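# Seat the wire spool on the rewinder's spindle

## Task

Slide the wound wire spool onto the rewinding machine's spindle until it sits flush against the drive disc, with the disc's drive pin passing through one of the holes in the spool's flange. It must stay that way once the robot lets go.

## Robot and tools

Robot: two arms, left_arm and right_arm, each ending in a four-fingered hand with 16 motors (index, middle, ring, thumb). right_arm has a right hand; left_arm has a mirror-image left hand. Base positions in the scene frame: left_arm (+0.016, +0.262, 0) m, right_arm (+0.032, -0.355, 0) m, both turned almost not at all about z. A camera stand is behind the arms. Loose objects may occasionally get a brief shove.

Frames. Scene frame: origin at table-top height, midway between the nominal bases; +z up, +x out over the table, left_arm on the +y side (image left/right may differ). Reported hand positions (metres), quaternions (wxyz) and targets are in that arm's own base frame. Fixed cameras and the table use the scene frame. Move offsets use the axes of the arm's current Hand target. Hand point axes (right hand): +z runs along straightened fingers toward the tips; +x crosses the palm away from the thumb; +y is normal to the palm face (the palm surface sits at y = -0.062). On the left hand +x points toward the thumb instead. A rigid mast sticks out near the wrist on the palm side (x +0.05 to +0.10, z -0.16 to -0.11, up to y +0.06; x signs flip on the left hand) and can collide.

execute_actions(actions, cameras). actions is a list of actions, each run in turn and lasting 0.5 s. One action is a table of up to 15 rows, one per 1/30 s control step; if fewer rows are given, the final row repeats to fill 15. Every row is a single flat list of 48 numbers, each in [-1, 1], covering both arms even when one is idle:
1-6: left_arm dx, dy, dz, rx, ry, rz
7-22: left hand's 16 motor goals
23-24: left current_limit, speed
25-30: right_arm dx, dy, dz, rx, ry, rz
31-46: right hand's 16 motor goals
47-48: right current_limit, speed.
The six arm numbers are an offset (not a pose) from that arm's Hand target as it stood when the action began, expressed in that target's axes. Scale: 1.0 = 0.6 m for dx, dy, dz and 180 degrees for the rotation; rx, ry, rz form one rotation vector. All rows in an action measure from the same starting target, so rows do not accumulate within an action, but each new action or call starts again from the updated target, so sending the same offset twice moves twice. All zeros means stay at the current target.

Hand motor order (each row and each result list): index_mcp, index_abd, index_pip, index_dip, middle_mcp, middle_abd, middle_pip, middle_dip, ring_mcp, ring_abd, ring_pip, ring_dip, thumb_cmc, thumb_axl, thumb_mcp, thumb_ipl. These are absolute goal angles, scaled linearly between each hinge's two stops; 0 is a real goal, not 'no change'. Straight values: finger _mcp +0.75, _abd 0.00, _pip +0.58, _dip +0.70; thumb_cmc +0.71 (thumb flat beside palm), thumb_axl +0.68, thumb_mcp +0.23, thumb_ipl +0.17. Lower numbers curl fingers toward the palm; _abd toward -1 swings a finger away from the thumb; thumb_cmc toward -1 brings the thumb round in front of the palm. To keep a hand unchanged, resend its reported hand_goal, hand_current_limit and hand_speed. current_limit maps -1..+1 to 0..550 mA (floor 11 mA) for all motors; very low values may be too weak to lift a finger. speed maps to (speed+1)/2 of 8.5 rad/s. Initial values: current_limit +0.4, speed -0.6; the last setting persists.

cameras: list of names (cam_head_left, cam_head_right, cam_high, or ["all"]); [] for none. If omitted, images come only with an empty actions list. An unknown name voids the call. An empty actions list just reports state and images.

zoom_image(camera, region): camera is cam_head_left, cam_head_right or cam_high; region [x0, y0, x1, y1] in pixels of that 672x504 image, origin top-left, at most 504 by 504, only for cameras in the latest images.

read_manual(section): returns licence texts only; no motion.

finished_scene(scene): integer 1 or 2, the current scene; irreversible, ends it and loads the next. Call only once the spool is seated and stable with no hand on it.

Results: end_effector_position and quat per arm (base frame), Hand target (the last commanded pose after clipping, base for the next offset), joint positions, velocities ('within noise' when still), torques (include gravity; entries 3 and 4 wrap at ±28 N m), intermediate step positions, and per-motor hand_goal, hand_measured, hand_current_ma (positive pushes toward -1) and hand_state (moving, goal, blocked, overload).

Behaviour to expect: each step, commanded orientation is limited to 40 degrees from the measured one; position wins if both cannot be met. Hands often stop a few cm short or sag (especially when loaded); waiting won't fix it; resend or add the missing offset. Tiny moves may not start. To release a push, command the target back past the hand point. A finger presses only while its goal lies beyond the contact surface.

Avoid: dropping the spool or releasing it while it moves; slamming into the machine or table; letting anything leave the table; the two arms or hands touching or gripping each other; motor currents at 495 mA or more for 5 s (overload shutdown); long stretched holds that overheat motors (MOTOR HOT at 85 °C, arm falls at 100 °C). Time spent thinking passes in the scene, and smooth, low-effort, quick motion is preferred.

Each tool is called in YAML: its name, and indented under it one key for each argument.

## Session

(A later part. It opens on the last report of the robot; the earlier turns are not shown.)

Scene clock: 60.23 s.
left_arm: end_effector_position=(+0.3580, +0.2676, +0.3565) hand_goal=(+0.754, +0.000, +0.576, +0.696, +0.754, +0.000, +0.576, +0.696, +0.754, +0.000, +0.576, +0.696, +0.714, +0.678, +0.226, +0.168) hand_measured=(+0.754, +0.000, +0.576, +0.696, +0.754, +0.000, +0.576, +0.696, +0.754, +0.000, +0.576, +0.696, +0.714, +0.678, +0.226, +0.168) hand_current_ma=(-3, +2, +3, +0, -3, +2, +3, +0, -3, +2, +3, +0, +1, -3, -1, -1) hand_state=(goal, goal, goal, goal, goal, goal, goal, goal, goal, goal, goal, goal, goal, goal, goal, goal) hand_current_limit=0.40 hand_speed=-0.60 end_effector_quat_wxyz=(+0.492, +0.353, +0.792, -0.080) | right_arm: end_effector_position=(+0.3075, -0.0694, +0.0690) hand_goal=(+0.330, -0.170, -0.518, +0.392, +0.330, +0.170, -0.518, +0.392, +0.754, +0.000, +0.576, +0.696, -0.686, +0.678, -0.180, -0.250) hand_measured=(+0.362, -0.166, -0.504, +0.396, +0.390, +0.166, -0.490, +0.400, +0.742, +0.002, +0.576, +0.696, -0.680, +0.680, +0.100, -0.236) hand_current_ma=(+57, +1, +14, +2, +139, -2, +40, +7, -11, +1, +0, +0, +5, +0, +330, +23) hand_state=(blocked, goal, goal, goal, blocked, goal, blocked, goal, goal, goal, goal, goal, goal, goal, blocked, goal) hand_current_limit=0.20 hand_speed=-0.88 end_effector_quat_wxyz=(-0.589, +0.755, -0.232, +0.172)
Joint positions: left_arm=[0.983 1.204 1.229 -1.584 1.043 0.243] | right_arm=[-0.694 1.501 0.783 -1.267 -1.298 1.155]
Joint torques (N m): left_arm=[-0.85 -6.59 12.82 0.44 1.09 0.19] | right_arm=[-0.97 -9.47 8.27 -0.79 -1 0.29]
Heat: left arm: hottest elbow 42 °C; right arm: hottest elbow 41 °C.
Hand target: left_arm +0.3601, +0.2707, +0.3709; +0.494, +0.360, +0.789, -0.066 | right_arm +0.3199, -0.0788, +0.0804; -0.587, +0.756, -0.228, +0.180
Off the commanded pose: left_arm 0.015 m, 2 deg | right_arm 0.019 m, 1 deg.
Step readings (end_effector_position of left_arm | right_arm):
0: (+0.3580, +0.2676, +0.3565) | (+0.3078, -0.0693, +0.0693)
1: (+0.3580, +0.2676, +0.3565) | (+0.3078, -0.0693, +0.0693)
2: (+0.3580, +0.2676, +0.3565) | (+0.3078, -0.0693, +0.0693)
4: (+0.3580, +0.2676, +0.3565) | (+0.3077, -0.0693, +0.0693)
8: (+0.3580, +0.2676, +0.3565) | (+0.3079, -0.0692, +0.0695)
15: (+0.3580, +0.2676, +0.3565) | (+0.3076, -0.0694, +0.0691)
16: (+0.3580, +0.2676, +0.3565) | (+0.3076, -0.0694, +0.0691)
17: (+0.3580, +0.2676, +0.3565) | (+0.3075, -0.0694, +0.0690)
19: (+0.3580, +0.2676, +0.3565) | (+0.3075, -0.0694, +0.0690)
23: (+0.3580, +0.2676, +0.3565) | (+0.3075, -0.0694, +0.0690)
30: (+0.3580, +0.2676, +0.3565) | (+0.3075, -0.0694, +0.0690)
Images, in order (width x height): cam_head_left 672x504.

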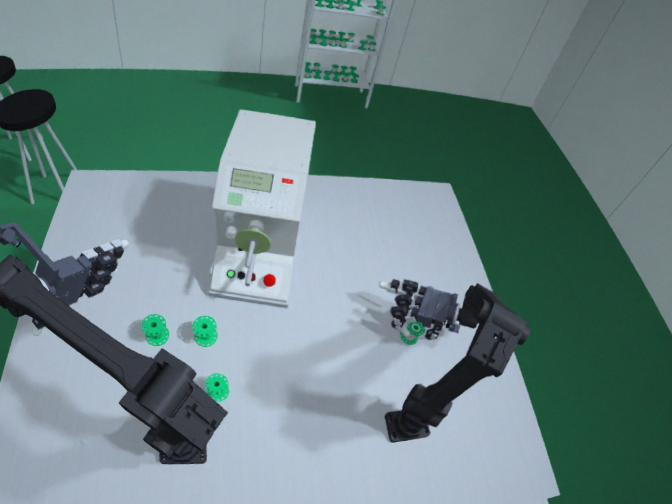

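execute_actions:
  actions:
    - [[0,0,0,0,0,0,0.754,0,0.576,0.696,0.754,0,0.576,0.696,0.754,0,0.576,0.696,0.714,0.678,0.226,0.168,0.4,-0.6,0,-0.02,-0.005,0,0,0,0.3,-0.17,-0.518,0.391,0.33,0.17,-0.518,0.391,0.754,0,0.576,0.696,-0.686,0.678,-0.18,-0.25,0.2,-0.88],[0,0,0,0,0,0,0.754,0,0.576,0.696,0.754,0,0.576,0.696,0.754,0,0.576,0.696,0.714,0.678,0.226,0.168,0.4,-0.6,0,-0.043,-0.011,0,0,0,0.3,-0.17,-0.518,0.391,0.33,0.17,-0.518,0.391,0.754,0,0.576,0.696,-0.686,0.678,-0.18,-0.25,0.2,-0.88],[0,0,0,0,0,0,0.754,0,0.576,0.696,0.754,0,0.576,0.696,0.754,0,0.576,0.696,0.714,0.678,0.226,0.168,0.4,-0.6,0,-0.0646,-0.0165,0,0,0,0.3,-0.17,-0.518,0.391,0.33,0.17,-0.518,0.391,0.754,0,0.576,0.696,-0.686,0.678,-0.18,-0.25,0.2,-0.88]]
    - [[0,0,0,0,0,0,0.754,0,0.576,0.696,0.754,0,0.576,0.696,0.754,0,0.576,0.696,0.714,0.678,0.226,0.168,0.4,-0.6,0,-0.02,-0.005,0,0,0,0.3,-0.17,-0.518,0.391,0.33,0.17,-0.518,0.391,0.754,0,0.576,0.696,-0.686,0.678,-0.18,-0.25,0.2,-0.88],[0,0,0,0,0,0,0.754,0,0.576,0.696,0.754,0,0.576,0.696,0.754,0,0.576,0.696,0.714,0.678,0.226,0.168,0.4,-0.6,0,-0.043,-0.011,0,0,0,0.3,-0.17,-0.518,0.391,0.33,0.17,-0.518,0.391,0.754,0,0.576,0.696,-0.686,0.678,-0.18,-0.25,0.2,-0.88],[0,0,0,0,0,0,0.754,0,0.576,0.696,0.754,0,0.576,0.696,0.754,0,0.576,0.696,0.714,0.678,0.226,0.168,0.4,-0.6,0,-0.0646,-0.0165,0,0,0,0.3,-0.17,-0.518,0.391,0.33,0.17,-0.518,0.391,0.754,0,0.576,0.696,-0.686,0.678,-0.18,-0.25,0.2,-0.88]]
  cameras: ["cam_head_left","cam_high"]

zoom_image:
  camera: "cam_head_left"
  region: [385, 270, 465, 350]

zoom_image:
  camera: "cam_high"
  region: [235, 100, 325, 190]

Scene clock: 63.23 s.
left_arm: end_effector_position=(+0.3580, +0.2676, +0.3565) hand_goal=(+0.754, +0.000, +0.576, +0.696, +0.754, +0.000, +0.576, +0.696, +0.754, +0.000, +0.576, +0.696, +0.714, +0.678, +0.226, +0.168) hand_measured=(+0.754, +0.000, +0.576, +0.696, +0.754, +0.000, +0.576, +0.696, +0.754, +0.000, +0.576, +0.696, +0.714, +0.678, +0.226, +0.168) hand_current_ma=(-3, +2, +3, +0, -3, +2, +3, +0, -3, +2, +3, +0, +1, -3, -1, -1) hand_state=(goal, goal, goal, goal, goal, goal, goal, goal, goal, goal, goal, goal, goal, goal, goal, goal) hand_current_limit=0.40 hand_speed=-0.60 end_effector_quat_wxyz=(+0.492, +0.353, +0.792, -0.080) | right_arm: end_effector_position=(+0.3059, -0.0683, +0.1422) hand_goal=(+0.300, -0.170, -0.518, +0.392, +0.330, +0.170, -0.518, +0.392, +0.754, +0.000, +0.576, +0.696, -0.686, +0.678, -0.180, -0.250) hand_measured=(+0.358, -0.166, -0.502, +0.396, +0.388, +0.166, -0.490, +0.402, +0.742, +0.002, +0.576, +0.696, -0.680, +0.678, +0.100, -0.234) hand_current_ma=(+131, +1, +18, +2, +131, -2, +42, +8, -11, +1, +0, +0, +5, +0, +330, +30) hand_state=(blocked, goal, goal, goal, blocked, goal, blocked, goal, goal, goal, goal, goal, goal, goal, blocked, goal) hand_current_limit=0.20 hand_speed=-0.88 end_effector_quat_wxyz=(-0.591, +0.752, -0.239, +0.165)
Joint positions: left_arm=[0.983 1.204 1.229 -1.584 1.043 0.243] | right_arm=[-0.694 1.376 0.881 -1.497 -1.297 1.17]
Joint torques (N m): left_arm=[-0.91 -6.89 12.75 0.47 1.09 0.18] | right_arm=[-0.67 -9.47 10.15 -0.9 -0.96 0.19]
Heat: left arm: hottest elbow 42 °C; right arm: hottest elbow 41 °C.
Hand target: left_arm +0.3601, +0.2707, +0.3709; +0.494, +0.360, +0.789, -0.066 | right_arm +0.3194, -0.0786, +0.1602; -0.587, +0.756, -0.228, +0.180
Off the commanded pose: left_arm 0.015 m, 2 deg | right_arm 0.025 m, 2 deg.
Step readings (end_effector_position of left_arm | right_arm):
0: (+0.3580, +0.2676, +0.3565) | (+0.3075, -0.0694, +0.0690)
1: (+0.3580, +0.2676, +0.3565) | (+0.3075, -0.0694, +0.0690)
2: (+0.3580, +0.2676, +0.3565) | (+0.3072, -0.0692, +0.0691)
4: (+0.3580, +0.2676, +0.3565) | (+0.3054, -0.0677, +0.0717)
8: (+0.3580, +0.2676, +0.3565) | (+0.3034, -0.0661, +0.0868)
15: (+0.3580, +0.2676, +0.3565) | (+0.3075, -0.0695, +0.1031)
16: (+0.3580, +0.2676, +0.3565) | (+0.3071, -0.0692, +0.1033)
17: (+0.3580, +0.2676, +0.3565) | (+0.3065, -0.0686, +0.1038)
19: (+0.3580, +0.2676, +0.3565) | (+0.3045, -0.0671, +0.1071)
23: (+0.3580, +0.2676, +0.3565) | (+0.3037, -0.0665, +0.1239)
30: (+0.3580, +0.2676, +0.3565) | (+0.3075, -0.0696, +0.1414)
Images, in order (width x height): cam_head_left 672x504, cam_high 672x504.

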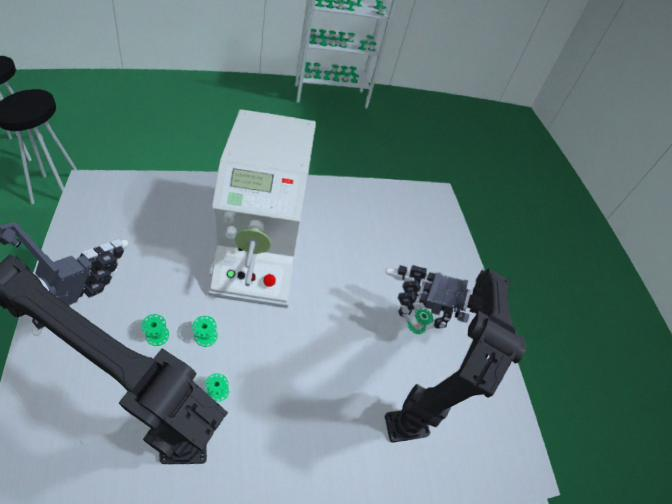

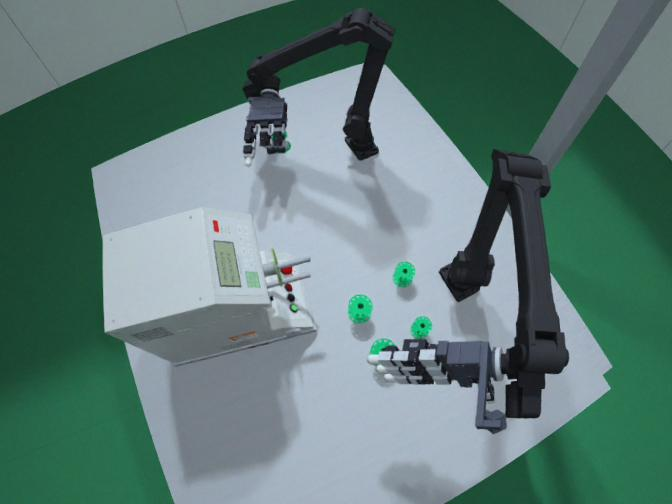

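Scaled by 6.300.

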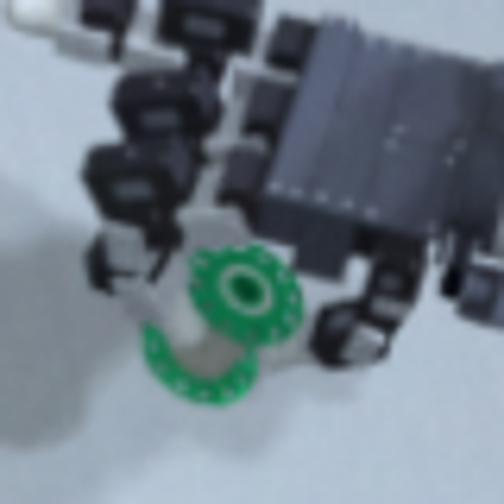

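Scaled by 5.600.

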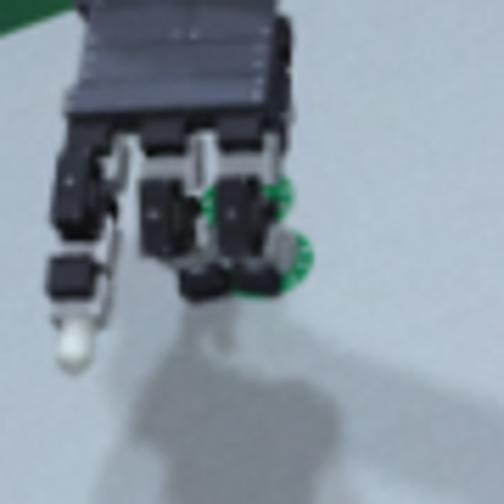

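execute_actions:
  actions:
    - [[0,0,0,0,0,0,0.754,0,0.576,0.696,0.754,0,0.576,0.696,0.754,0,0.576,0.696,0.714,0.678,0.226,0.168,0.4,-0.6,0,-0.03,-0.0075,0.009,0.005,-0.055,0.3,-0.17,-0.518,0.391,0.33,0.17,-0.518,0.391,0.754,0,0.576,0.696,-0.686,0.678,-0.18,-0.25,0.2,-0.88],[0,0,0,0,0,0,0.754,0,0.576,0.696,0.754,0,0.576,0.696,0.754,0,0.576,0.696,0.714,0.678,0.226,0.168,0.4,-0.6,0,-0.06,-0.015,0.017,0.01,-0.11,0.3,-0.17,-0.518,0.391,0.33,0.17,-0.518,0.391,0.754,0,0.576,0.696,-0.686,0.678,-0.18,-0.25,0.2,-0.88],[0,0,0,0,0,0,0.754,0,0.576,0.696,0.754,0,0.576,0.696,0.754,0,0.576,0.696,0.714,0.678,0.226,0.168,0.4,-0.6,0,-0.0889,-0.0227,0.0262,0.0153,-0.166,0.3,-0.17,-0.518,0.391,0.33,0.17,-0.518,0.391,0.754,0,0.576,0.696,-0.686,0.678,-0.18,-0.25,0.2,-0.88]]
    - [[0,0,0,0,0,0,0.754,0,0.576,0.696,0.754,0,0.576,0.696,0.754,0,0.576,0.696,0.714,0.678,0.226,0.168,0.4,-0.6,0.015,-0.025,-0.005,0.009,0.005,-0.055,0.3,-0.17,-0.518,0.391,0.33,0.17,-0.518,0.391,0.754,0,0.576,0.696,-0.686,0.678,-0.18,-0.25,0.2,-0.88],[0,0,0,0,0,0,0.754,0,0.576,0.696,0.754,0,0.576,0.696,0.754,0,0.576,0.696,0.714,0.678,0.226,0.168,0.4,-0.6,0.03,-0.05,-0.01,0.017,0.01,-0.11,0.3,-0.17,-0.518,0.391,0.33,0.17,-0.518,0.391,0.754,0,0.576,0.696,-0.686,0.678,-0.18,-0.25,0.2,-0.88],[0,0,0,0,0,0,0.754,0,0.576,0.696,0.754,0,0.576,0.696,0.754,0,0.576,0.696,0.714,0.678,0.226,0.168,0.4,-0.6,0.0448,-0.0768,-0.0156,0.0262,0.0153,-0.166,0.3,-0.17,-0.518,0.391,0.33,0.17,-0.518,0.391,0.754,0,0.576,0.696,-0.686,0.678,-0.18,-0.25,0.2,-0.88]]
    - [[0,0,0,0,0,0,0.754,0,0.576,0.696,0.754,0,0.576,0.696,0.754,0,0.576,0.696,0.714,0.678,0.226,0.168,0.4,-0.6,0.003,-0.04,0.05,0.009,0.005,-0.055,0.3,-0.17,-0.518,0.391,0.33,0.17,-0.518,0.391,0.754,0,0.576,0.696,-0.686,0.678,-0.18,-0.25,0.2,-0.88],[0,0,0,0,0,0,0.754,0,0.576,0.696,0.754,0,0.576,0.696,0.754,0,0.576,0.696,0.714,0.678,0.226,0.168,0.4,-0.6,0.006,-0.09,0.11,0.017,0.01,-0.11,0.3,-0.17,-0.518,0.391,0.33,0.17,-0.518,0.391,0.754,0,0.576,0.696,-0.686,0.678,-0.18,-0.25,0.2,-0.88],[0,0,0,0,0,0,0.754,0,0.576,0.696,0.754,0,0.576,0.696,0.754,0,0.576,0.696,0.714,0.678,0.226,0.168,0.4,-0.6,0.0083,-0.1332,0.1633,0.0262,0.0153,-0.166,0.3,-0.17,-0.518,0.391,0.33,0.17,-0.518,0.391,0.754,0,0.576,0.696,-0.686,0.678,-0.18,-0.25,0.2,-0.88]]
  cameras: ["all"]

Scene clock: 69.90 s.
left_arm: end_effector_position=(+0.3580, +0.2676, +0.3565) hand_goal=(+0.754, +0.000, +0.576, +0.696, +0.754, +0.000, +0.576, +0.696, +0.754, +0.000, +0.576, +0.696, +0.714, +0.678, +0.226, +0.168) hand_measured=(+0.754, +0.000, +0.576, +0.696, +0.754, +0.000, +0.576, +0.696, +0.754, +0.000, +0.576, +0.696, +0.714, +0.678, +0.226, +0.168) hand_current_ma=(-3, +2, +3, +0, -3, +2, +3, +0, -3, +2, +3, +0, +1, -3, -1, -1) hand_state=(goal, goal, goal, goal, goal, goal, goal, goal, goal, goal, goal, goal, goal, goal, goal, goal) hand_current_limit=0.40 hand_speed=-0.60 end_effector_quat_wxyz=(+0.492, +0.353, +0.792, -0.080) | right_arm: end_effector_position=(+0.3136, +0.0396, +0.2946) hand_goal=(+0.300, -0.170, -0.518, +0.392, +0.330, +0.170, -0.518, +0.392, +0.754, +0.000, +0.576, +0.696, -0.686, +0.678, -0.180, -0.250) hand_measured=(+0.356, -0.164, -0.502, +0.392, +0.376, +0.166, -0.482, +0.406, +0.752, +0.002, +0.576, +0.696, -0.664, +0.678, +0.100, -0.232) hand_current_ma=(+126, +4, +18, +0, +96, -2, +61, +15, -1, +1, +0, +0, +28, +0, +330, +33) hand_state=(blocked, goal, goal, goal, blocked, goal, blocked, goal, goal, goal, goal, goal, blocked, goal, blocked, goal) hand_current_limit=0.20 hand_speed=-0.88 end_effector_quat_wxyz=(-0.395, +0.616, +0.353, +0.583)
Joint positions: left_arm=[0.983 1.204 1.229 -1.584 1.043 0.243] | right_arm=[-0.453 0.748 0.643 -1.313 -1.563 0.228]
Joint torques (N m): left_arm=[-0.56 -6.77 12.71 0.43 1.09 0.16] | right_arm=[-0.97 -3.02 9.03 1.13 -1.21 -0.59]
Heat: left arm: hottest elbow 43 °C; right arm: hottest elbow 41 °C.
Hand target: left_arm +0.3601, +0.2707, +0.3709; +0.494, +0.360, +0.789, -0.066 | right_arm +0.3190, +0.0419, +0.3069; -0.353, +0.612, +0.353, +0.613
Off the commanded pose: left_arm 0.015 m, 2 deg | right_arm 0.014 m, 6 deg.
Step readings (end_effector_position of left_arm | right_arm):
0: (+0.3580, +0.2676, +0.3565) | (+0.3059, -0.0683, +0.1422)
1: (+0.3580, +0.2676, +0.3565) | (+0.3059, -0.0683, +0.1422)
2: (+0.3580, +0.2676, +0.3565) | (+0.3063, -0.0683, +0.1430)
4: (+0.3580, +0.2676, +0.3565) | (+0.3092, -0.0693, +0.1499)
8: (+0.3580, +0.2676, +0.3565) | (+0.3146, -0.0700, +0.1940)
15: (+0.3580, +0.2676, +0.3565) | (+0.3145, -0.0718, +0.2197)
16: (+0.3580, +0.2676, +0.3565) | (+0.3148, -0.0725, +0.2177)
17: (+0.3580, +0.2676, +0.3565) | (+0.3158, -0.0734, +0.2160)
19: (+0.3580, +0.2676, +0.3565) | (+0.3168, -0.0742, +0.2168)
23: (+0.3580, +0.2676, +0.3565) | (+0.3118, -0.0703, +0.2427)
30: (+0.3580, +0.2676, +0.3565) | (+0.3137, -0.0719, +0.2697)
31: (+0.3580, +0.2676, +0.3565) | (+0.3142, -0.0724, +0.2684)
32: (+0.3580, +0.2676, +0.3565) | (+0.3154, -0.0711, +0.2675)
34: (+0.3580, +0.2676, +0.3565) | (+0.3168, -0.0596, +0.2677)
38: (+0.3580, +0.2676, +0.3565) | (+0.3037, +0.0041, +0.2786)
45: (+0.3580, +0.2676, +0.3565) | (+0.3055, +0.0412, +0.2984)

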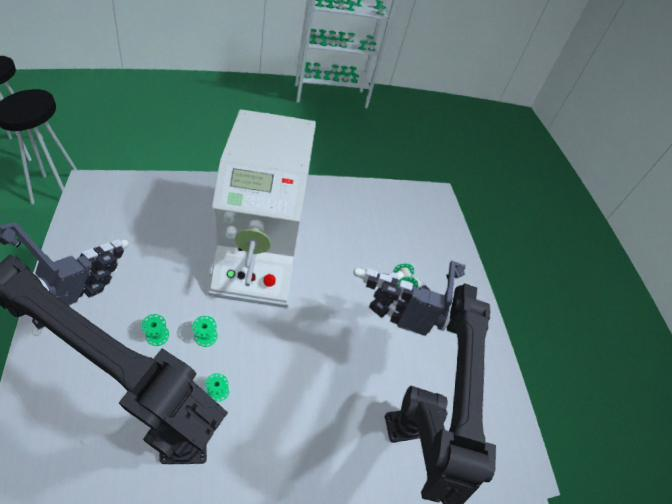

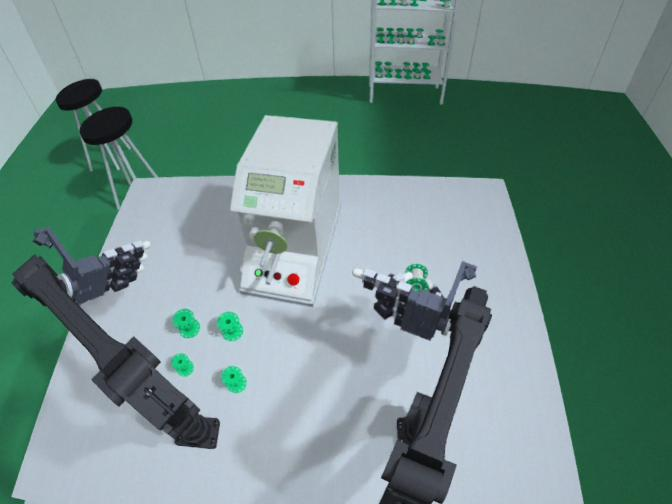

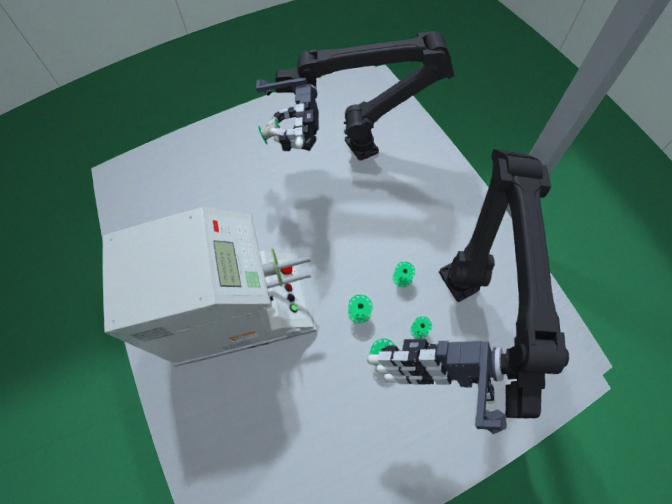

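execute_actions:
  actions:
    - [[0,0,0,0,0,0,0.754,0,0.576,0.696,0.754,0,0.576,0.696,0.754,0,0.576,0.696,0.714,0.678,0.226,0.168,0.4,-0.6,0,-0.016,0.029,0,0,0,0.3,-0.17,-0.518,0.391,0.33,0.17,-0.518,0.391,0.754,0,0.576,0.696,-0.686,0.678,-0.18,-0.25,0.2,-0.88],[0,0,0,0,0,0,0.754,0,0.576,0.696,0.754,0,0.576,0.696,0.754,0,0.576,0.696,0.714,0.678,0.226,0.168,0.4,-0.6,0,-0.0471,0.0883,0,0,0,0.3,-0.17,-0.518,0.391,0.33,0.17,-0.518,0.391,0.754,0,0.576,0.696,-0.686,0.678,-0.18,-0.25,0.2,-0.88]]
    - [[0,0,0,0,0,0,0.754,0,0.576,0.696,0.754,0,0.576,0.696,0.754,0,0.576,0.696,0.714,0.678,0.226,0.168,0.4,-0.6,0,-0.016,0.029,0,0,0,0.3,-0.17,-0.518,0.391,0.33,0.17,-0.518,0.391,0.754,0,0.576,0.696,-0.686,0.678,-0.18,-0.25,0.2,-0.88],[0,0,0,0,0,0,0.754,0,0.576,0.696,0.754,0,0.576,0.696,0.754,0,0.576,0.696,0.714,0.678,0.226,0.168,0.4,-0.6,0,-0.0471,0.0883,0,0,0,0.3,-0.17,-0.518,0.391,0.33,0.17,-0.518,0.391,0.754,0,0.576,0.696,-0.686,0.678,-0.18,-0.25,0.2,-0.88]]
    - [[0,0,0,0,0,0,0.754,0,0.576,0.696,0.754,0,0.576,0.696,0.754,0,0.576,0.696,0.714,0.678,0.226,0.168,0.4,-0.6,0,-0.016,0.029,0,0,0,0.3,-0.17,-0.518,0.391,0.33,0.17,-0.518,0.391,0.754,0,0.576,0.696,-0.686,0.678,-0.18,-0.25,0.2,-0.88],[0,0,0,0,0,0,0.754,0,0.576,0.696,0.754,0,0.576,0.696,0.754,0,0.576,0.696,0.714,0.678,0.226,0.168,0.4,-0.6,0,-0.0471,0.0883,0,0,0,0.3,-0.17,-0.518,0.391,0.33,0.17,-0.518,0.391,0.754,0,0.576,0.696,-0.686,0.678,-0.18,-0.25,0.2,-0.88]]
    - [[0,0,0,0,0,0,0.754,0,0.576,0.696,0.754,0,0.576,0.696,0.754,0,0.576,0.696,0.714,0.678,0.226,0.168,0.4,-0.6,0,-0.016,0.029,0,0,0,0.3,-0.17,-0.518,0.391,0.33,0.17,-0.518,0.391,0.754,0,0.576,0.696,-0.686,0.678,-0.18,-0.25,0.2,-0.88],[0,0,0,0,0,0,0.754,0,0.576,0.696,0.754,0,0.576,0.696,0.754,0,0.576,0.696,0.714,0.678,0.226,0.168,0.4,-0.6,0,-0.0471,0.0883,0,0,0,0.3,-0.17,-0.518,0.391,0.33,0.17,-0.518,0.391,0.754,0,0.576,0.696,-0.686,0.678,-0.18,-0.25,0.2,-0.88]]
    - [[0,0,0,0,0,0,0.754,0,0.576,0.696,0.754,0,0.576,0.696,0.754,0,0.576,0.696,0.714,0.678,0.226,0.168,0.4,-0.6,0,-0.016,0.029,0,0,0,0.3,-0.17,-0.518,0.391,0.33,0.17,-0.518,0.391,0.754,0,0.576,0.696,-0.686,0.678,-0.18,-0.25,0.2,-0.88],[0,0,0,0,0,0,0.754,0,0.576,0.696,0.754,0,0.576,0.696,0.754,0,0.576,0.696,0.714,0.678,0.226,0.168,0.4,-0.6,0,-0.0471,0.0883,0,0,0,0.3,-0.17,-0.518,0.391,0.33,0.17,-0.518,0.391,0.754,0,0.576,0.696,-0.686,0.678,-0.18,-0.25,0.2,-0.88]]
  cameras: ["all"]

Scene clock: 75.63 s.
left_arm: end_effector_position=(+0.3580, +0.2676, +0.3565) hand_goal=(+0.754, +0.000, +0.576, +0.696, +0.754, +0.000, +0.576, +0.696, +0.754, +0.000, +0.576, +0.696, +0.714, +0.678, +0.226, +0.168) hand_measured=(+0.754, +0.000, +0.576, +0.696, +0.754, +0.000, +0.576, +0.696, +0.754, +0.000, +0.576, +0.696, +0.714, +0.678, +0.226, +0.168) hand_current_ma=(-3, +2, +3, +0, -3, +2, +3, +0, -3, +2, +3, +0, +1, -3, -1, -1) hand_state=(goal, goal, goal, goal, goal, goal, goal, goal, goal, goal, goal, goal, goal, goal, goal, goal) hand_current_limit=0.40 hand_speed=-0.60 end_effector_quat_wxyz=(+0.492, +0.353, +0.792, -0.080) | right_arm: end_effector_position=(+0.3174, +0.3357, +0.3003) hand_goal=(+0.300, -0.170, -0.518, +0.392, +0.330, +0.170, -0.518, +0.392, +0.754, +0.000, +0.576, +0.696, -0.686, +0.678, -0.180, -0.250) hand_measured=(+0.356, -0.162, -0.502, +0.392, +0.376, +0.166, -0.482, +0.406, +0.752, +0.002, +0.576, +0.696, -0.664, +0.678, +0.100, -0.232) hand_current_ma=(+126, +5, +17, +0, +93, -2, +61, +15, -1, +1, +0, +0, +28, +0, +330, +33) hand_state=(blocked, goal, goal, goal, blocked, goal, blocked, goal, goal, goal, goal, goal, blocked, goal, blocked, goal) hand_current_limit=0.20 hand_speed=-0.88 end_effector_quat_wxyz=(-0.432, +0.588, +0.496, +0.471)
Joint positions: left_arm=[0.983 1.204 1.229 -1.584 1.043 0.243] | right_arm=[0.709 0.894 0.649 0 -0.719 1.448]
Joint torques (N m): left_arm=[-0.32 -6.65 12.7 0.46 1.09 0.2] | right_arm=[-0.26 -5.89 9.54 3.34 -0.09 -0.23]
Heat: left arm: hottest elbow 43 °C; right arm: hottest elbow 42 °C.
Hand target: left_arm +0.3601, +0.2707, +0.3709; +0.494, +0.360, +0.789, -0.066 | right_arm +0.3247, +0.3419, +0.3060; -0.374, +0.604, +0.380, +0.592
Off the commanded pose: left_arm 0.015 m, 2 deg | right_arm 0.011 m, 20 deg; orientation clipped at the end of an earlier action of this call.
Step readings (end_effector_position of left_arm | right_arm):
0: (+0.3580, +0.2676, +0.3565) | (+0.3137, +0.0395, +0.2946)
1: (+0.3580, +0.2676, +0.3565) | (+0.3137, +0.0396, +0.2947)
2: (+0.3580, +0.2676, +0.3565) | (+0.3138, +0.0406, +0.2948)
4: (+0.3580, +0.2676, +0.3565) | (+0.3132, +0.0510, +0.2955)
8: (+0.3580, +0.2676, +0.3565) | (+0.3082, +0.0852, +0.2950)
15: (+0.3580, +0.2676, +0.3565) | (+0.3123, +0.0990, +0.2867)
16: (+0.3580, +0.2676, +0.3565) | (+0.3129, +0.0990, +0.2863)
17: (+0.3580, +0.2676, +0.3565) | (+0.3130, +0.1006, +0.2861)
19: (+0.3580, +0.2676, +0.3565) | (+0.3120, +0.1101, +0.2852)
23: (+0.3580, +0.2676, +0.3565) | (+0.3044, +0.1431, +0.2791)
30: (+0.3580, +0.2676, +0.3565) | (+0.3057, +0.1570, +0.2695)
31: (+0.3580, +0.2676, +0.3565) | (+0.3062, +0.1571, +0.2695)
32: (+0.3580, +0.2676, +0.3565) | (+0.3059, +0.1586, +0.2694)
34: (+0.3580, +0.2676, +0.3565) | (+0.3051, +0.1674, +0.2694)
38: (+0.3580, +0.2676, +0.3565) | (+0.3000, +0.1981, +0.2682)
45: (+0.3580, +0.2676, +0.3565) | (+0.3046, +0.2125, +0.2657)
46: (+0.3580, +0.2676, +0.3565) | (+0.3057, +0.2127, +0.2659)
47: (+0.3580, +0.2676, +0.3565) | (+0.3059, +0.2142, +0.2660)
49: (+0.3580, +0.2676, +0.3565) | (+0.3068, +0.2226, +0.2669)
53: (+0.3580, +0.2676, +0.3565) | (+0.3036, +0.2538, +0.2685)
60: (+0.3580, +0.2676, +0.3565) | (+0.3109, +0.2704, +0.2633)
61: (+0.3580, +0.2676, +0.3565) | (+0.3136, +0.2707, +0.2627)
62: (+0.3580, +0.2676, +0.3565) | (+0.3153, +0.2721, +0.2626)
64: (+0.3580, +0.2676, +0.3565) | (+0.3178, +0.2795, +0.2625)
68: (+0.3580, +0.2676, +0.3565) | (+0.3097, +0.3107, +0.2630)
75: (+0.3580, +0.2676, +0.3565) | (+0.3297, +0.3345, +0.2921)

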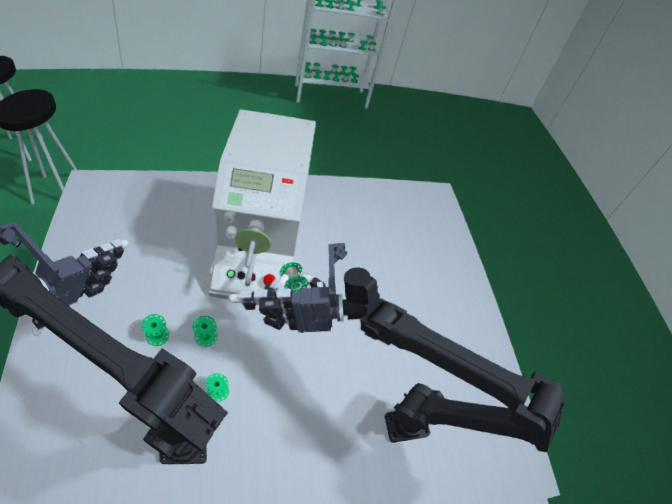

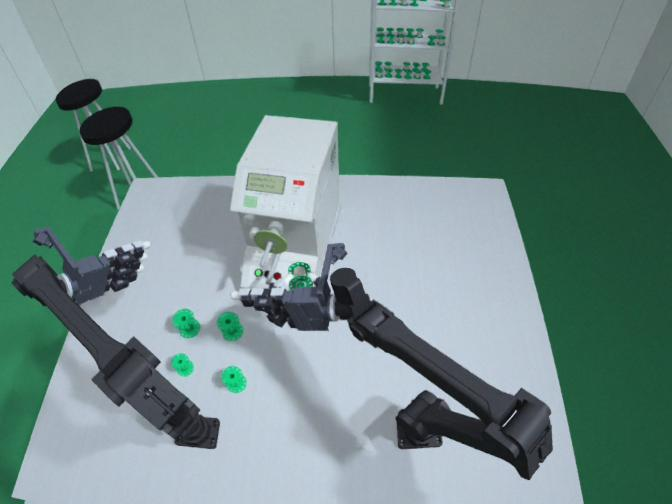

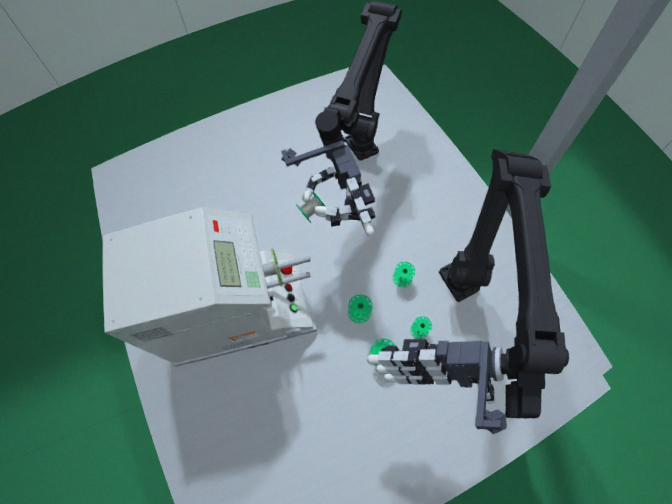

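execute_actions:
  actions:
    - [[0,0,0,0,0,0,0.754,0,0.576,0.696,0.754,0,0.576,0.696,0.754,0,0.576,0.696,0.714,0.678,0.226,0.168,0.4,-0.6,0,-0.015,0.028,-0.01,0.003,0,0.3,-0.17,-0.518,0.391,0.33,0.17,-0.518,0.391,0.754,0,0.576,0.696,-0.686,0.678,-0.18,-0.25,0.2,-0.88],[0,0,0,0,0,0,0.754,0,0.576,0.696,0.754,0,0.576,0.696,0.754,0,0.576,0.696,0.714,0.678,0.226,0.168,0.4,-0.6,-0.0067,-0.0446,0.0839,-0.0248,0.0061,0,0.3,-0.17,-0.518,0.391,0.33,0.17,-0.518,0.391,0.754,0,0.576,0.696,-0.686,0.678,-0.18,-0.25,0.2,-0.88]]
    - [[0,0,0,0,0,0,0.754,0,0.576,0.696,0.754,0,0.576,0.696,0.754,0,0.576,0.696,0.714,0.678,0.226,0.168,0.4,-0.6,0,-0.015,0.028,0,0,0,0.3,-0.17,-0.518,0.391,0.33,0.17,-0.518,0.391,0.754,0,0.576,0.696,-0.686,0.678,-0.18,-0.25,0.2,-0.88],[0,0,0,0,0,0,0.754,0,0.576,0.696,0.754,0,0.576,0.696,0.754,0,0.576,0.696,0.714,0.678,0.226,0.168,0.4,-0.6,-0.0067,-0.0446,0.0839,0,0,0,0.3,-0.17,-0.518,0.391,0.33,0.17,-0.518,0.391,0.754,0,0.576,0.696,-0.686,0.678,-0.18,-0.25,0.2,-0.88]]
  cameras: ["all"]

Scene clock: 79.13 s.
left_arm: end_effector_position=(+0.3580, +0.2676, +0.3565) hand_goal=(+0.754, +0.000, +0.576, +0.696, +0.754, +0.000, +0.576, +0.696, +0.754, +0.000, +0.576, +0.696, +0.714, +0.678, +0.226, +0.168) hand_measured=(+0.754, +0.000, +0.576, +0.696, +0.754, +0.000, +0.576, +0.696, +0.754, +0.000, +0.576, +0.696, +0.714, +0.678, +0.226, +0.168) hand_current_ma=(-3, +2, +3, +0, -3, +2, +3, +0, -3, +2, +3, +0, +1, -3, -1, -1) hand_state=(goal, goal, goal, goal, goal, goal, goal, goal, goal, goal, goal, goal, goal, goal, goal, goal) hand_current_limit=0.40 hand_speed=-0.60 end_effector_quat_wxyz=(+0.492, +0.353, +0.792, -0.080) | right_arm: end_effector_position=(+0.3110, +0.4354, +0.2378) hand_goal=(+0.300, -0.170, -0.518, +0.392, +0.330, +0.170, -0.518, +0.392, +0.754, +0.000, +0.576, +0.696, -0.686, +0.678, -0.180, -0.250) hand_measured=(+0.358, -0.162, -0.502, +0.390, +0.376, +0.166, -0.482, +0.406, +0.752, +0.002, +0.576, +0.696, -0.664, +0.678, +0.100, -0.232) hand_current_ma=(+130, +5, +16, +0, +93, -2, +61, +15, +0, +1, +0, +0, +28, +0, +330, +33) hand_state=(blocked, goal, goal, goal, blocked, goal, blocked, goal, goal, goal, goal, goal, blocked, goal, blocked, goal) hand_current_limit=0.20 hand_speed=-0.88 end_effector_quat_wxyz=(-0.335, +0.649, +0.373, +0.572)
Joint positions: left_arm=[0.983 1.204 1.229 -1.584 1.043 0.243] | right_arm=[1.138 1.284 0.663 0.499 0.085 1.589]
Joint torques (N m): left_arm=[-0.85 -6.42 12.71 0.5 1.09 0.15] | right_arm=[-1.73 -12.34 13.44 3.18 0.14 -0.35]
Heat: left arm: hottest elbow 43 °C; right arm: hottest elbow 42 °C.
Hand target: left_arm +0.3601, +0.2707, +0.3709; +0.494, +0.360, +0.789, -0.066 | right_arm +0.3241, +0.4557, +0.2972; -0.354, +0.612, +0.353, +0.613
Off the commanded pose: left_arm 0.015 m, 2 deg | right_arm 0.064 m, 7 deg.
Step readings (end_effector_position of left_arm | right_arm):
0: (+0.3580, +0.2676, +0.3565) | (+0.3174, +0.3357, +0.3003)
1: (+0.3580, +0.2676, +0.3565) | (+0.3190, +0.3347, +0.3002)
2: (+0.3580, +0.2676, +0.3565) | (+0.3242, +0.3324, +0.3009)
4: (+0.3580, +0.2676, +0.3565) | (+0.3344, +0.3324, +0.3040)
8: (+0.3580, +0.2676, +0.3565) | (+0.3241, +0.3658, +0.3007)
15: (+0.3580, +0.2676, +0.3565) | (+0.3141, +0.3982, +0.2802)
16: (+0.3580, +0.2676, +0.3565) | (+0.3165, +0.3975, +0.2791)
17: (+0.3580, +0.2676, +0.3565) | (+0.3186, +0.3968, +0.2784)
19: (+0.3580, +0.2676, +0.3565) | (+0.3213, +0.3985, +0.2744)
23: (+0.3580, +0.2676, +0.3565) | (+0.3174, +0.4179, +0.2487)
30: (+0.3580, +0.2676, +0.3565) | (+0.3089, +0.4318, +0.2280)

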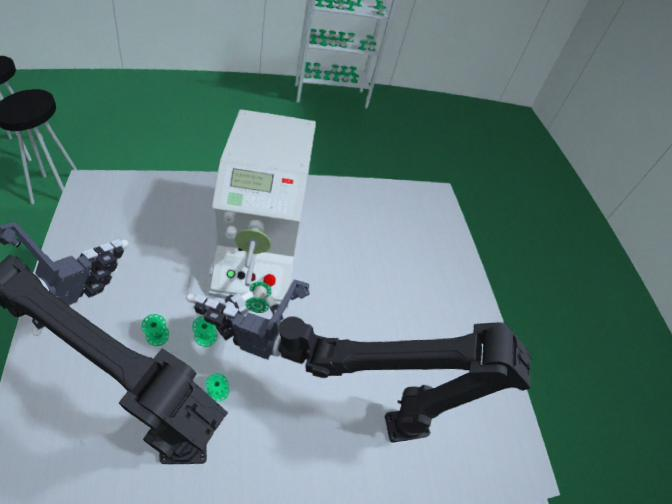

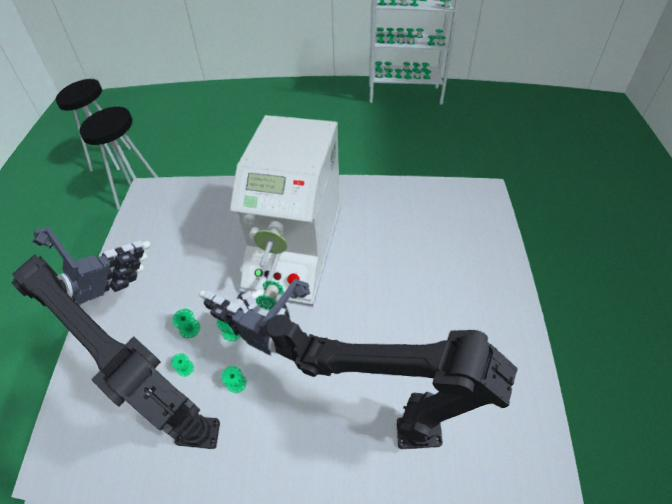

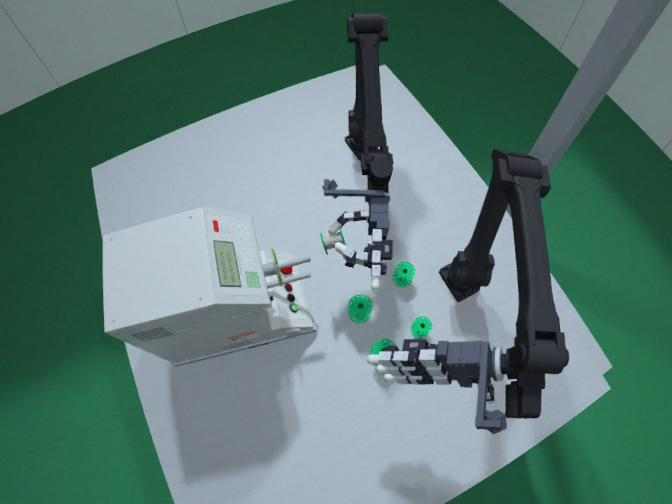

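execute_actions:
  actions:
    - [[0,0,0,0,0,0,0.754,0,0.576,0.696,0.754,0,0.576,0.696,0.754,0,0.576,0.696,0.714,0.678,0.226,0.168,0.4,-0.6,0.025,-0.003,0.022,0,0,0,0.3,-0.17,-0.518,0.391,0.33,0.17,-0.518,0.391,0.754,0,0.576,0.696,-0.686,0.678,-0.18,-0.25,0.2,-0.88],[0,0,0,0,0,0,0.754,0,0.576,0.696,0.754,0,0.576,0.696,0.754,0,0.576,0.696,0.714,0.678,0.226,0.168,0.4,-0.6,0.05,-0.0064,0.0444,0,0,0,0.3,-0.17,-0.518,0.391,0.33,0.17,-0.518,0.391,0.754,0,0.576,0.696,-0.686,0.678,-0.18,-0.25,0.2,-0.88]]
  cameras: ["all"]

zoom_image:
  camera: "cam_head_left"
  region: [225, 225, 315, 315]

zoom_image:
  camera: "cam_high"
  region: [265, 200, 385, 290]

Scene clock: 82.07 s.
left_arm: end_effector_position=(+0.3580, +0.2676, +0.3565) hand_goal=(+0.754, +0.000, +0.576, +0.696, +0.754, +0.000, +0.576, +0.696, +0.754, +0.000, +0.576, +0.696, +0.714, +0.678, +0.226, +0.168) hand_measured=(+0.754, +0.000, +0.576, +0.696, +0.754, +0.000, +0.576, +0.696, +0.754, +0.000, +0.576, +0.696, +0.714, +0.678, +0.226, +0.168) hand_current_ma=(-3, +2, +3, +0, -3, +2, +3, +0, -3, +2, +3, +0, +1, -3, -1, -1) hand_state=(goal, goal, goal, goal, goal, goal, goal, goal, goal, goal, goal, goal, goal, goal, goal, goal) hand_current_limit=0.40 hand_speed=-0.60 end_effector_quat_wxyz=(+0.492, +0.353, +0.792, -0.080) | right_arm: end_effector_position=(+0.3254, +0.4646, +0.2777) hand_goal=(+0.300, -0.170, -0.518, +0.392, +0.330, +0.170, -0.518, +0.392, +0.754, +0.000, +0.576, +0.696, -0.686, +0.678, -0.180, -0.250) hand_measured=(+0.358, -0.162, -0.502, +0.390, +0.376, +0.166, -0.482, +0.406, +0.752, +0.002, +0.576, +0.696, -0.664, +0.678, +0.100, -0.232) hand_current_ma=(+130, +5, +16, +0, +93, -2, +61, +15, +0, +1, +0, +0, +28, +0, +330, +33) hand_state=(blocked, goal, goal, goal, blocked, goal, blocked, goal, goal, goal, goal, goal, blocked, goal, blocked, goal) hand_current_limit=0.20 hand_speed=-0.88 end_effector_quat_wxyz=(-0.341, +0.640, +0.365, +0.584)
Joint positions: left_arm=[0.983 1.204 1.229 -1.584 1.043 0.243] | right_arm=[1.138 1.314 0.788 0.44 0.09 1.589]
Joint torques (N m): left_arm=[-0.62 -7.18 12.68 0.43 1.1 0.17] | right_arm=[-0.73 -11.52 13.87 2.17 0.02 -0.32]
Heat: left arm: hottest elbow 43 °C; right arm: hottest elbow 43 °C.
Hand target: left_arm +0.3601, +0.2707, +0.3709; +0.494, +0.360, +0.789, -0.066 | right_arm +0.3341, +0.4806, +0.3270; -0.354, +0.612, +0.353, +0.612
Off the commanded pose: left_arm 0.015 m, 2 deg | right_arm 0.053 m, 5 deg.
Step readings (end_effector_position of left_arm | right_arm):
0: (+0.3580, +0.2676, +0.3565) | (+0.3110, +0.4354, +0.2378)
1: (+0.3580, +0.2676, +0.3565) | (+0.3111, +0.4355, +0.2380)
2: (+0.3580, +0.2676, +0.3565) | (+0.3113, +0.4358, +0.2387)
4: (+0.3580, +0.2676, +0.3565) | (+0.3129, +0.4381, +0.2429)
8: (+0.3580, +0.2676, +0.3565) | (+0.3182, +0.4491, +0.2656)
15: (+0.3580, +0.2676, +0.3565) | (+0.3238, +0.4613, +0.2916)

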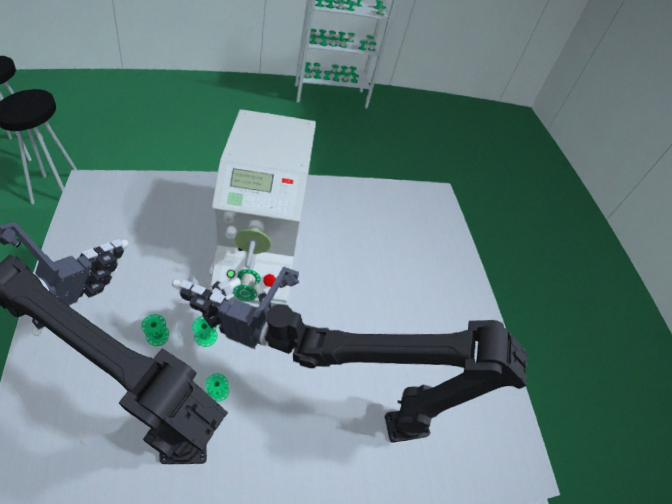

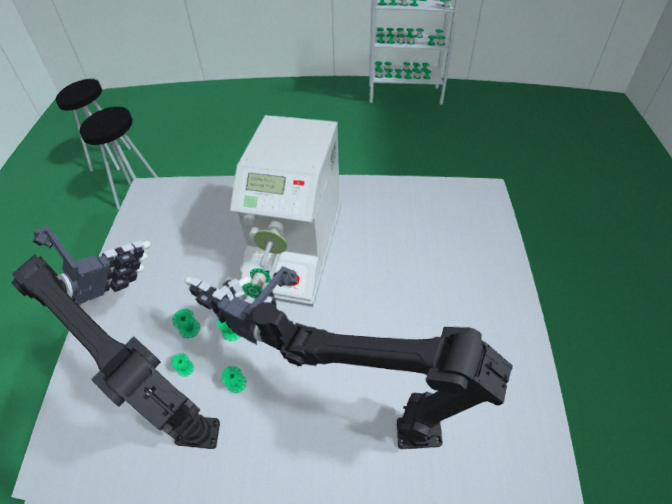

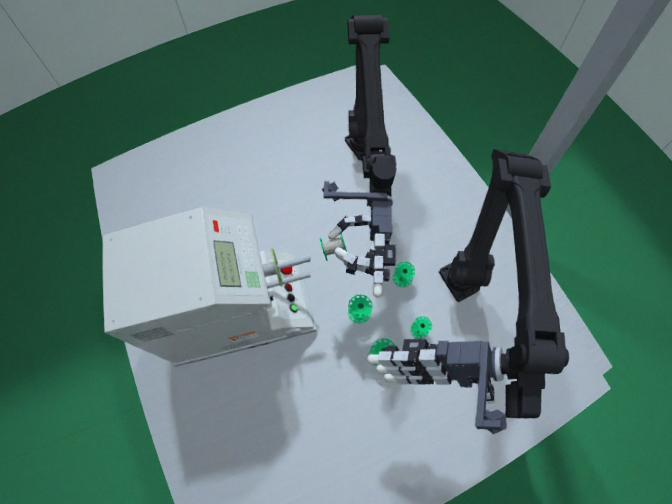

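Scaled by 5.600.

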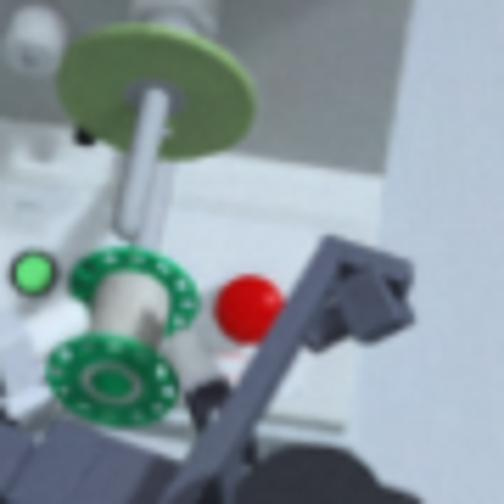

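Scaled by 4.200.

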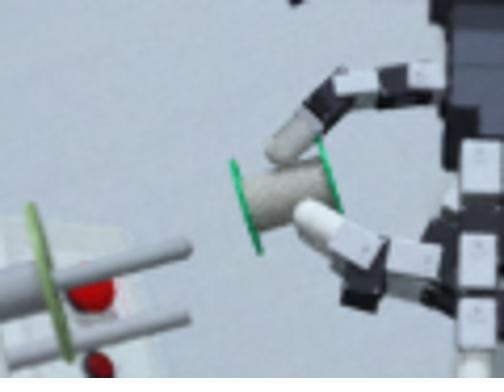

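execute_actions:
  actions:
    - [[0,0,0,0,0,0,0.754,0,0.576,0.696,0.754,0,0.576,0.696,0.754,0,0.576,0.696,0.714,0.678,0.226,0.168,0.4,-0.6,-0.006,0.013,0.013,0,0,0,0.3,-0.17,-0.518,0.391,0.33,0.17,-0.518,0.391,0.754,0,0.576,0.696,-0.686,0.678,-0.18,-0.25,0.2,-0.88],[0,0,0,0,0,0,0.754,0,0.576,0.696,0.754,0,0.576,0.696,0.754,0,0.576,0.696,0.714,0.678,0.226,0.168,0.4,-0.6,-0.0133,0.0267,0.0262,0,0,0,0.3,-0.17,-0.518,0.391,0.33,0.17,-0.518,0.391,0.754,0,0.576,0.696,-0.686,0.678,-0.18,-0.25,0.2,-0.88]]
  cameras: ["cam_head_left","cam_high","cam_head_right"]

zoom_image:
  camera: "cam_head_left"
  region: [230, 240, 275, 285]

zoom_image:
  camera: "cam_high"
  region: [290, 220, 350, 280]

zoom_image:
  camera: "cam_head_right"
  region: [240, 240, 300, 300]

Scene clock: 88.40 s.
left_arm: end_effector_position=(+0.3580, +0.2676, +0.3565) hand_goal=(+0.754, +0.000, +0.576, +0.696, +0.754, +0.000, +0.576, +0.696, +0.754, +0.000, +0.576, +0.696, +0.714, +0.678, +0.226, +0.168) hand_measured=(+0.754, +0.000, +0.576, +0.696, +0.754, +0.000, +0.576, +0.696, +0.754, +0.000, +0.576, +0.696, +0.714, +0.678, +0.226, +0.168) hand_current_ma=(-3, +2, +3, +0, -3, +2, +3, +0, -3, +2, +3, +0, +1, -3, -1, -1) hand_state=(goal, goal, goal, goal, goal, goal, goal, goal, goal, goal, goal, goal, goal, goal, goal, goal) hand_current_limit=0.40 hand_speed=-0.60 end_effector_quat_wxyz=(+0.492, +0.353, +0.792, -0.080) | right_arm: end_effector_position=(+0.3423, +0.4661, +0.2595) hand_goal=(+0.300, -0.170, -0.518, +0.392, +0.330, +0.170, -0.518, +0.392, +0.754, +0.000, +0.576, +0.696, -0.686, +0.678, -0.180, -0.250) hand_measured=(+0.358, -0.162, -0.502, +0.390, +0.376, +0.166, -0.482, +0.406, +0.752, +0.002, +0.576, +0.696, -0.664, +0.678, +0.100, -0.232) hand_current_ma=(+130, +5, +16, +0, +93, -2, +61, +15, +0, +1, +0, +0, +28, +0, +330, +33) hand_state=(blocked, goal, goal, goal, blocked, goal, blocked, goal, goal, goal, goal, goal, blocked, goal, blocked, goal) hand_current_limit=0.20 hand_speed=-0.88 end_effector_quat_wxyz=(-0.336, +0.649, +0.370, +0.573)
Joint positions: left_arm=[0.983 1.204 1.229 -1.584 1.043 0.243] | right_arm=[1.1 1.358 0.799 0.441 0.052 1.589]
Joint torques (N m): left_arm=[-0.79 -6.77 12.74 0.38 1.1 0.16] | right_arm=[-0.44 -12.1 14.12 3.29 -0.03 -0.36]
Heat: left arm: hottest elbow 43 °C; right arm: hottest elbow 43 °C.
Hand target: left_arm +0.3601, +0.2707, +0.3709; +0.494, +0.360, +0.789, -0.066 | right_arm +0.3559, +0.4862, +0.3191; -0.354, +0.612, +0.353, +0.613
Off the commanded pose: left_arm 0.015 m, 2 deg | right_arm 0.064 m, 7 deg.
Step readings (end_effector_position of left_arm | right_arm):
0: (+0.3580, +0.2676, +0.3565) | (+0.3253, +0.4645, +0.2774)
1: (+0.3580, +0.2676, +0.3565) | (+0.3253, +0.4647, +0.2777)
2: (+0.3580, +0.2676, +0.3565) | (+0.3252, +0.4650, +0.2772)
4: (+0.3580, +0.2676, +0.3565) | (+0.3259, +0.4670, +0.2759)
8: (+0.3580, +0.2676, +0.3565) | (+0.3342, +0.4687, +0.2680)
15: (+0.3580, +0.2676, +0.3565) | (+0.3423, +0.4659, +0.2594)

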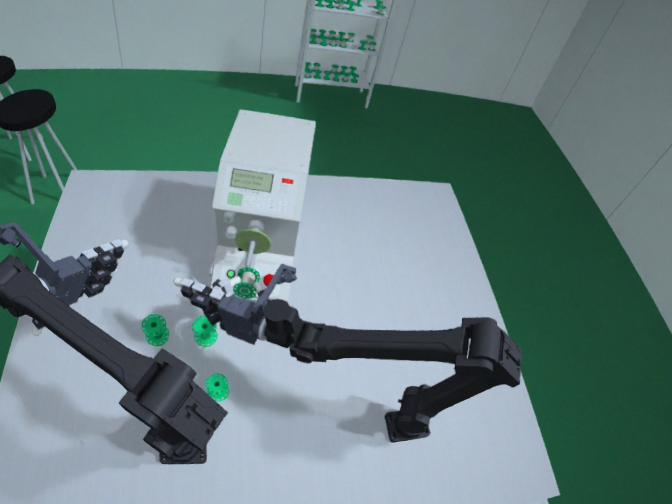

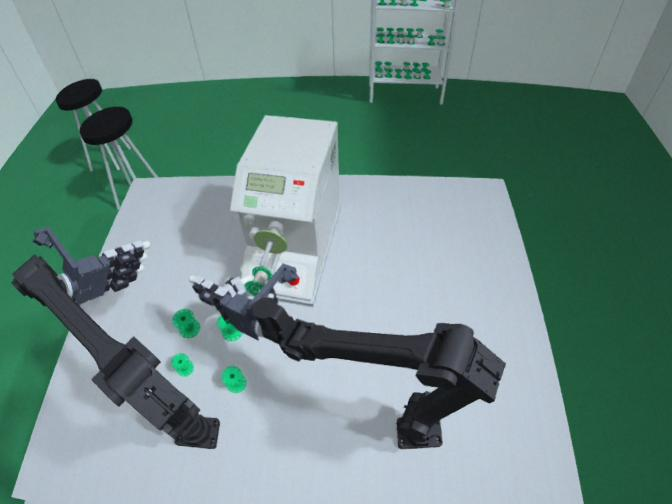

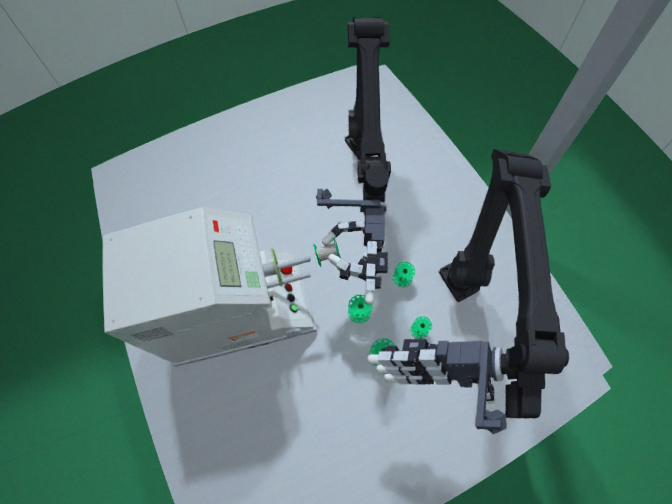

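Scaled by 11.200.

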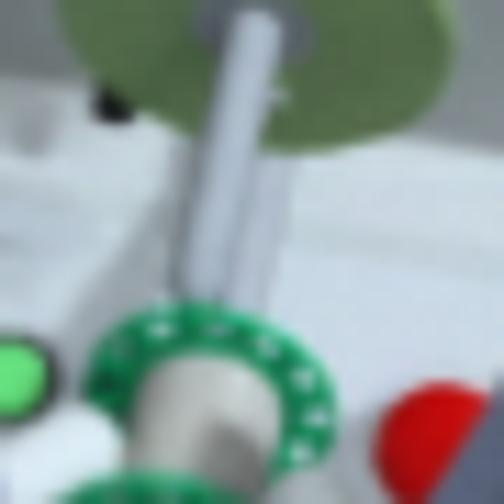

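Scaled by 8.400.

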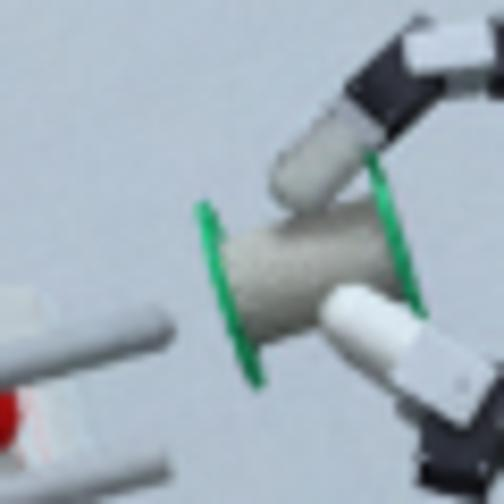

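Scaled by 8.400.

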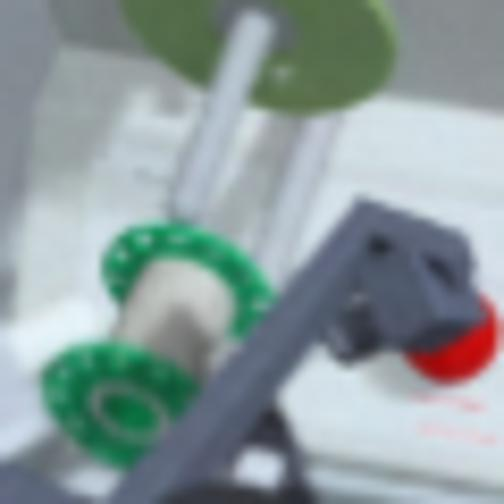

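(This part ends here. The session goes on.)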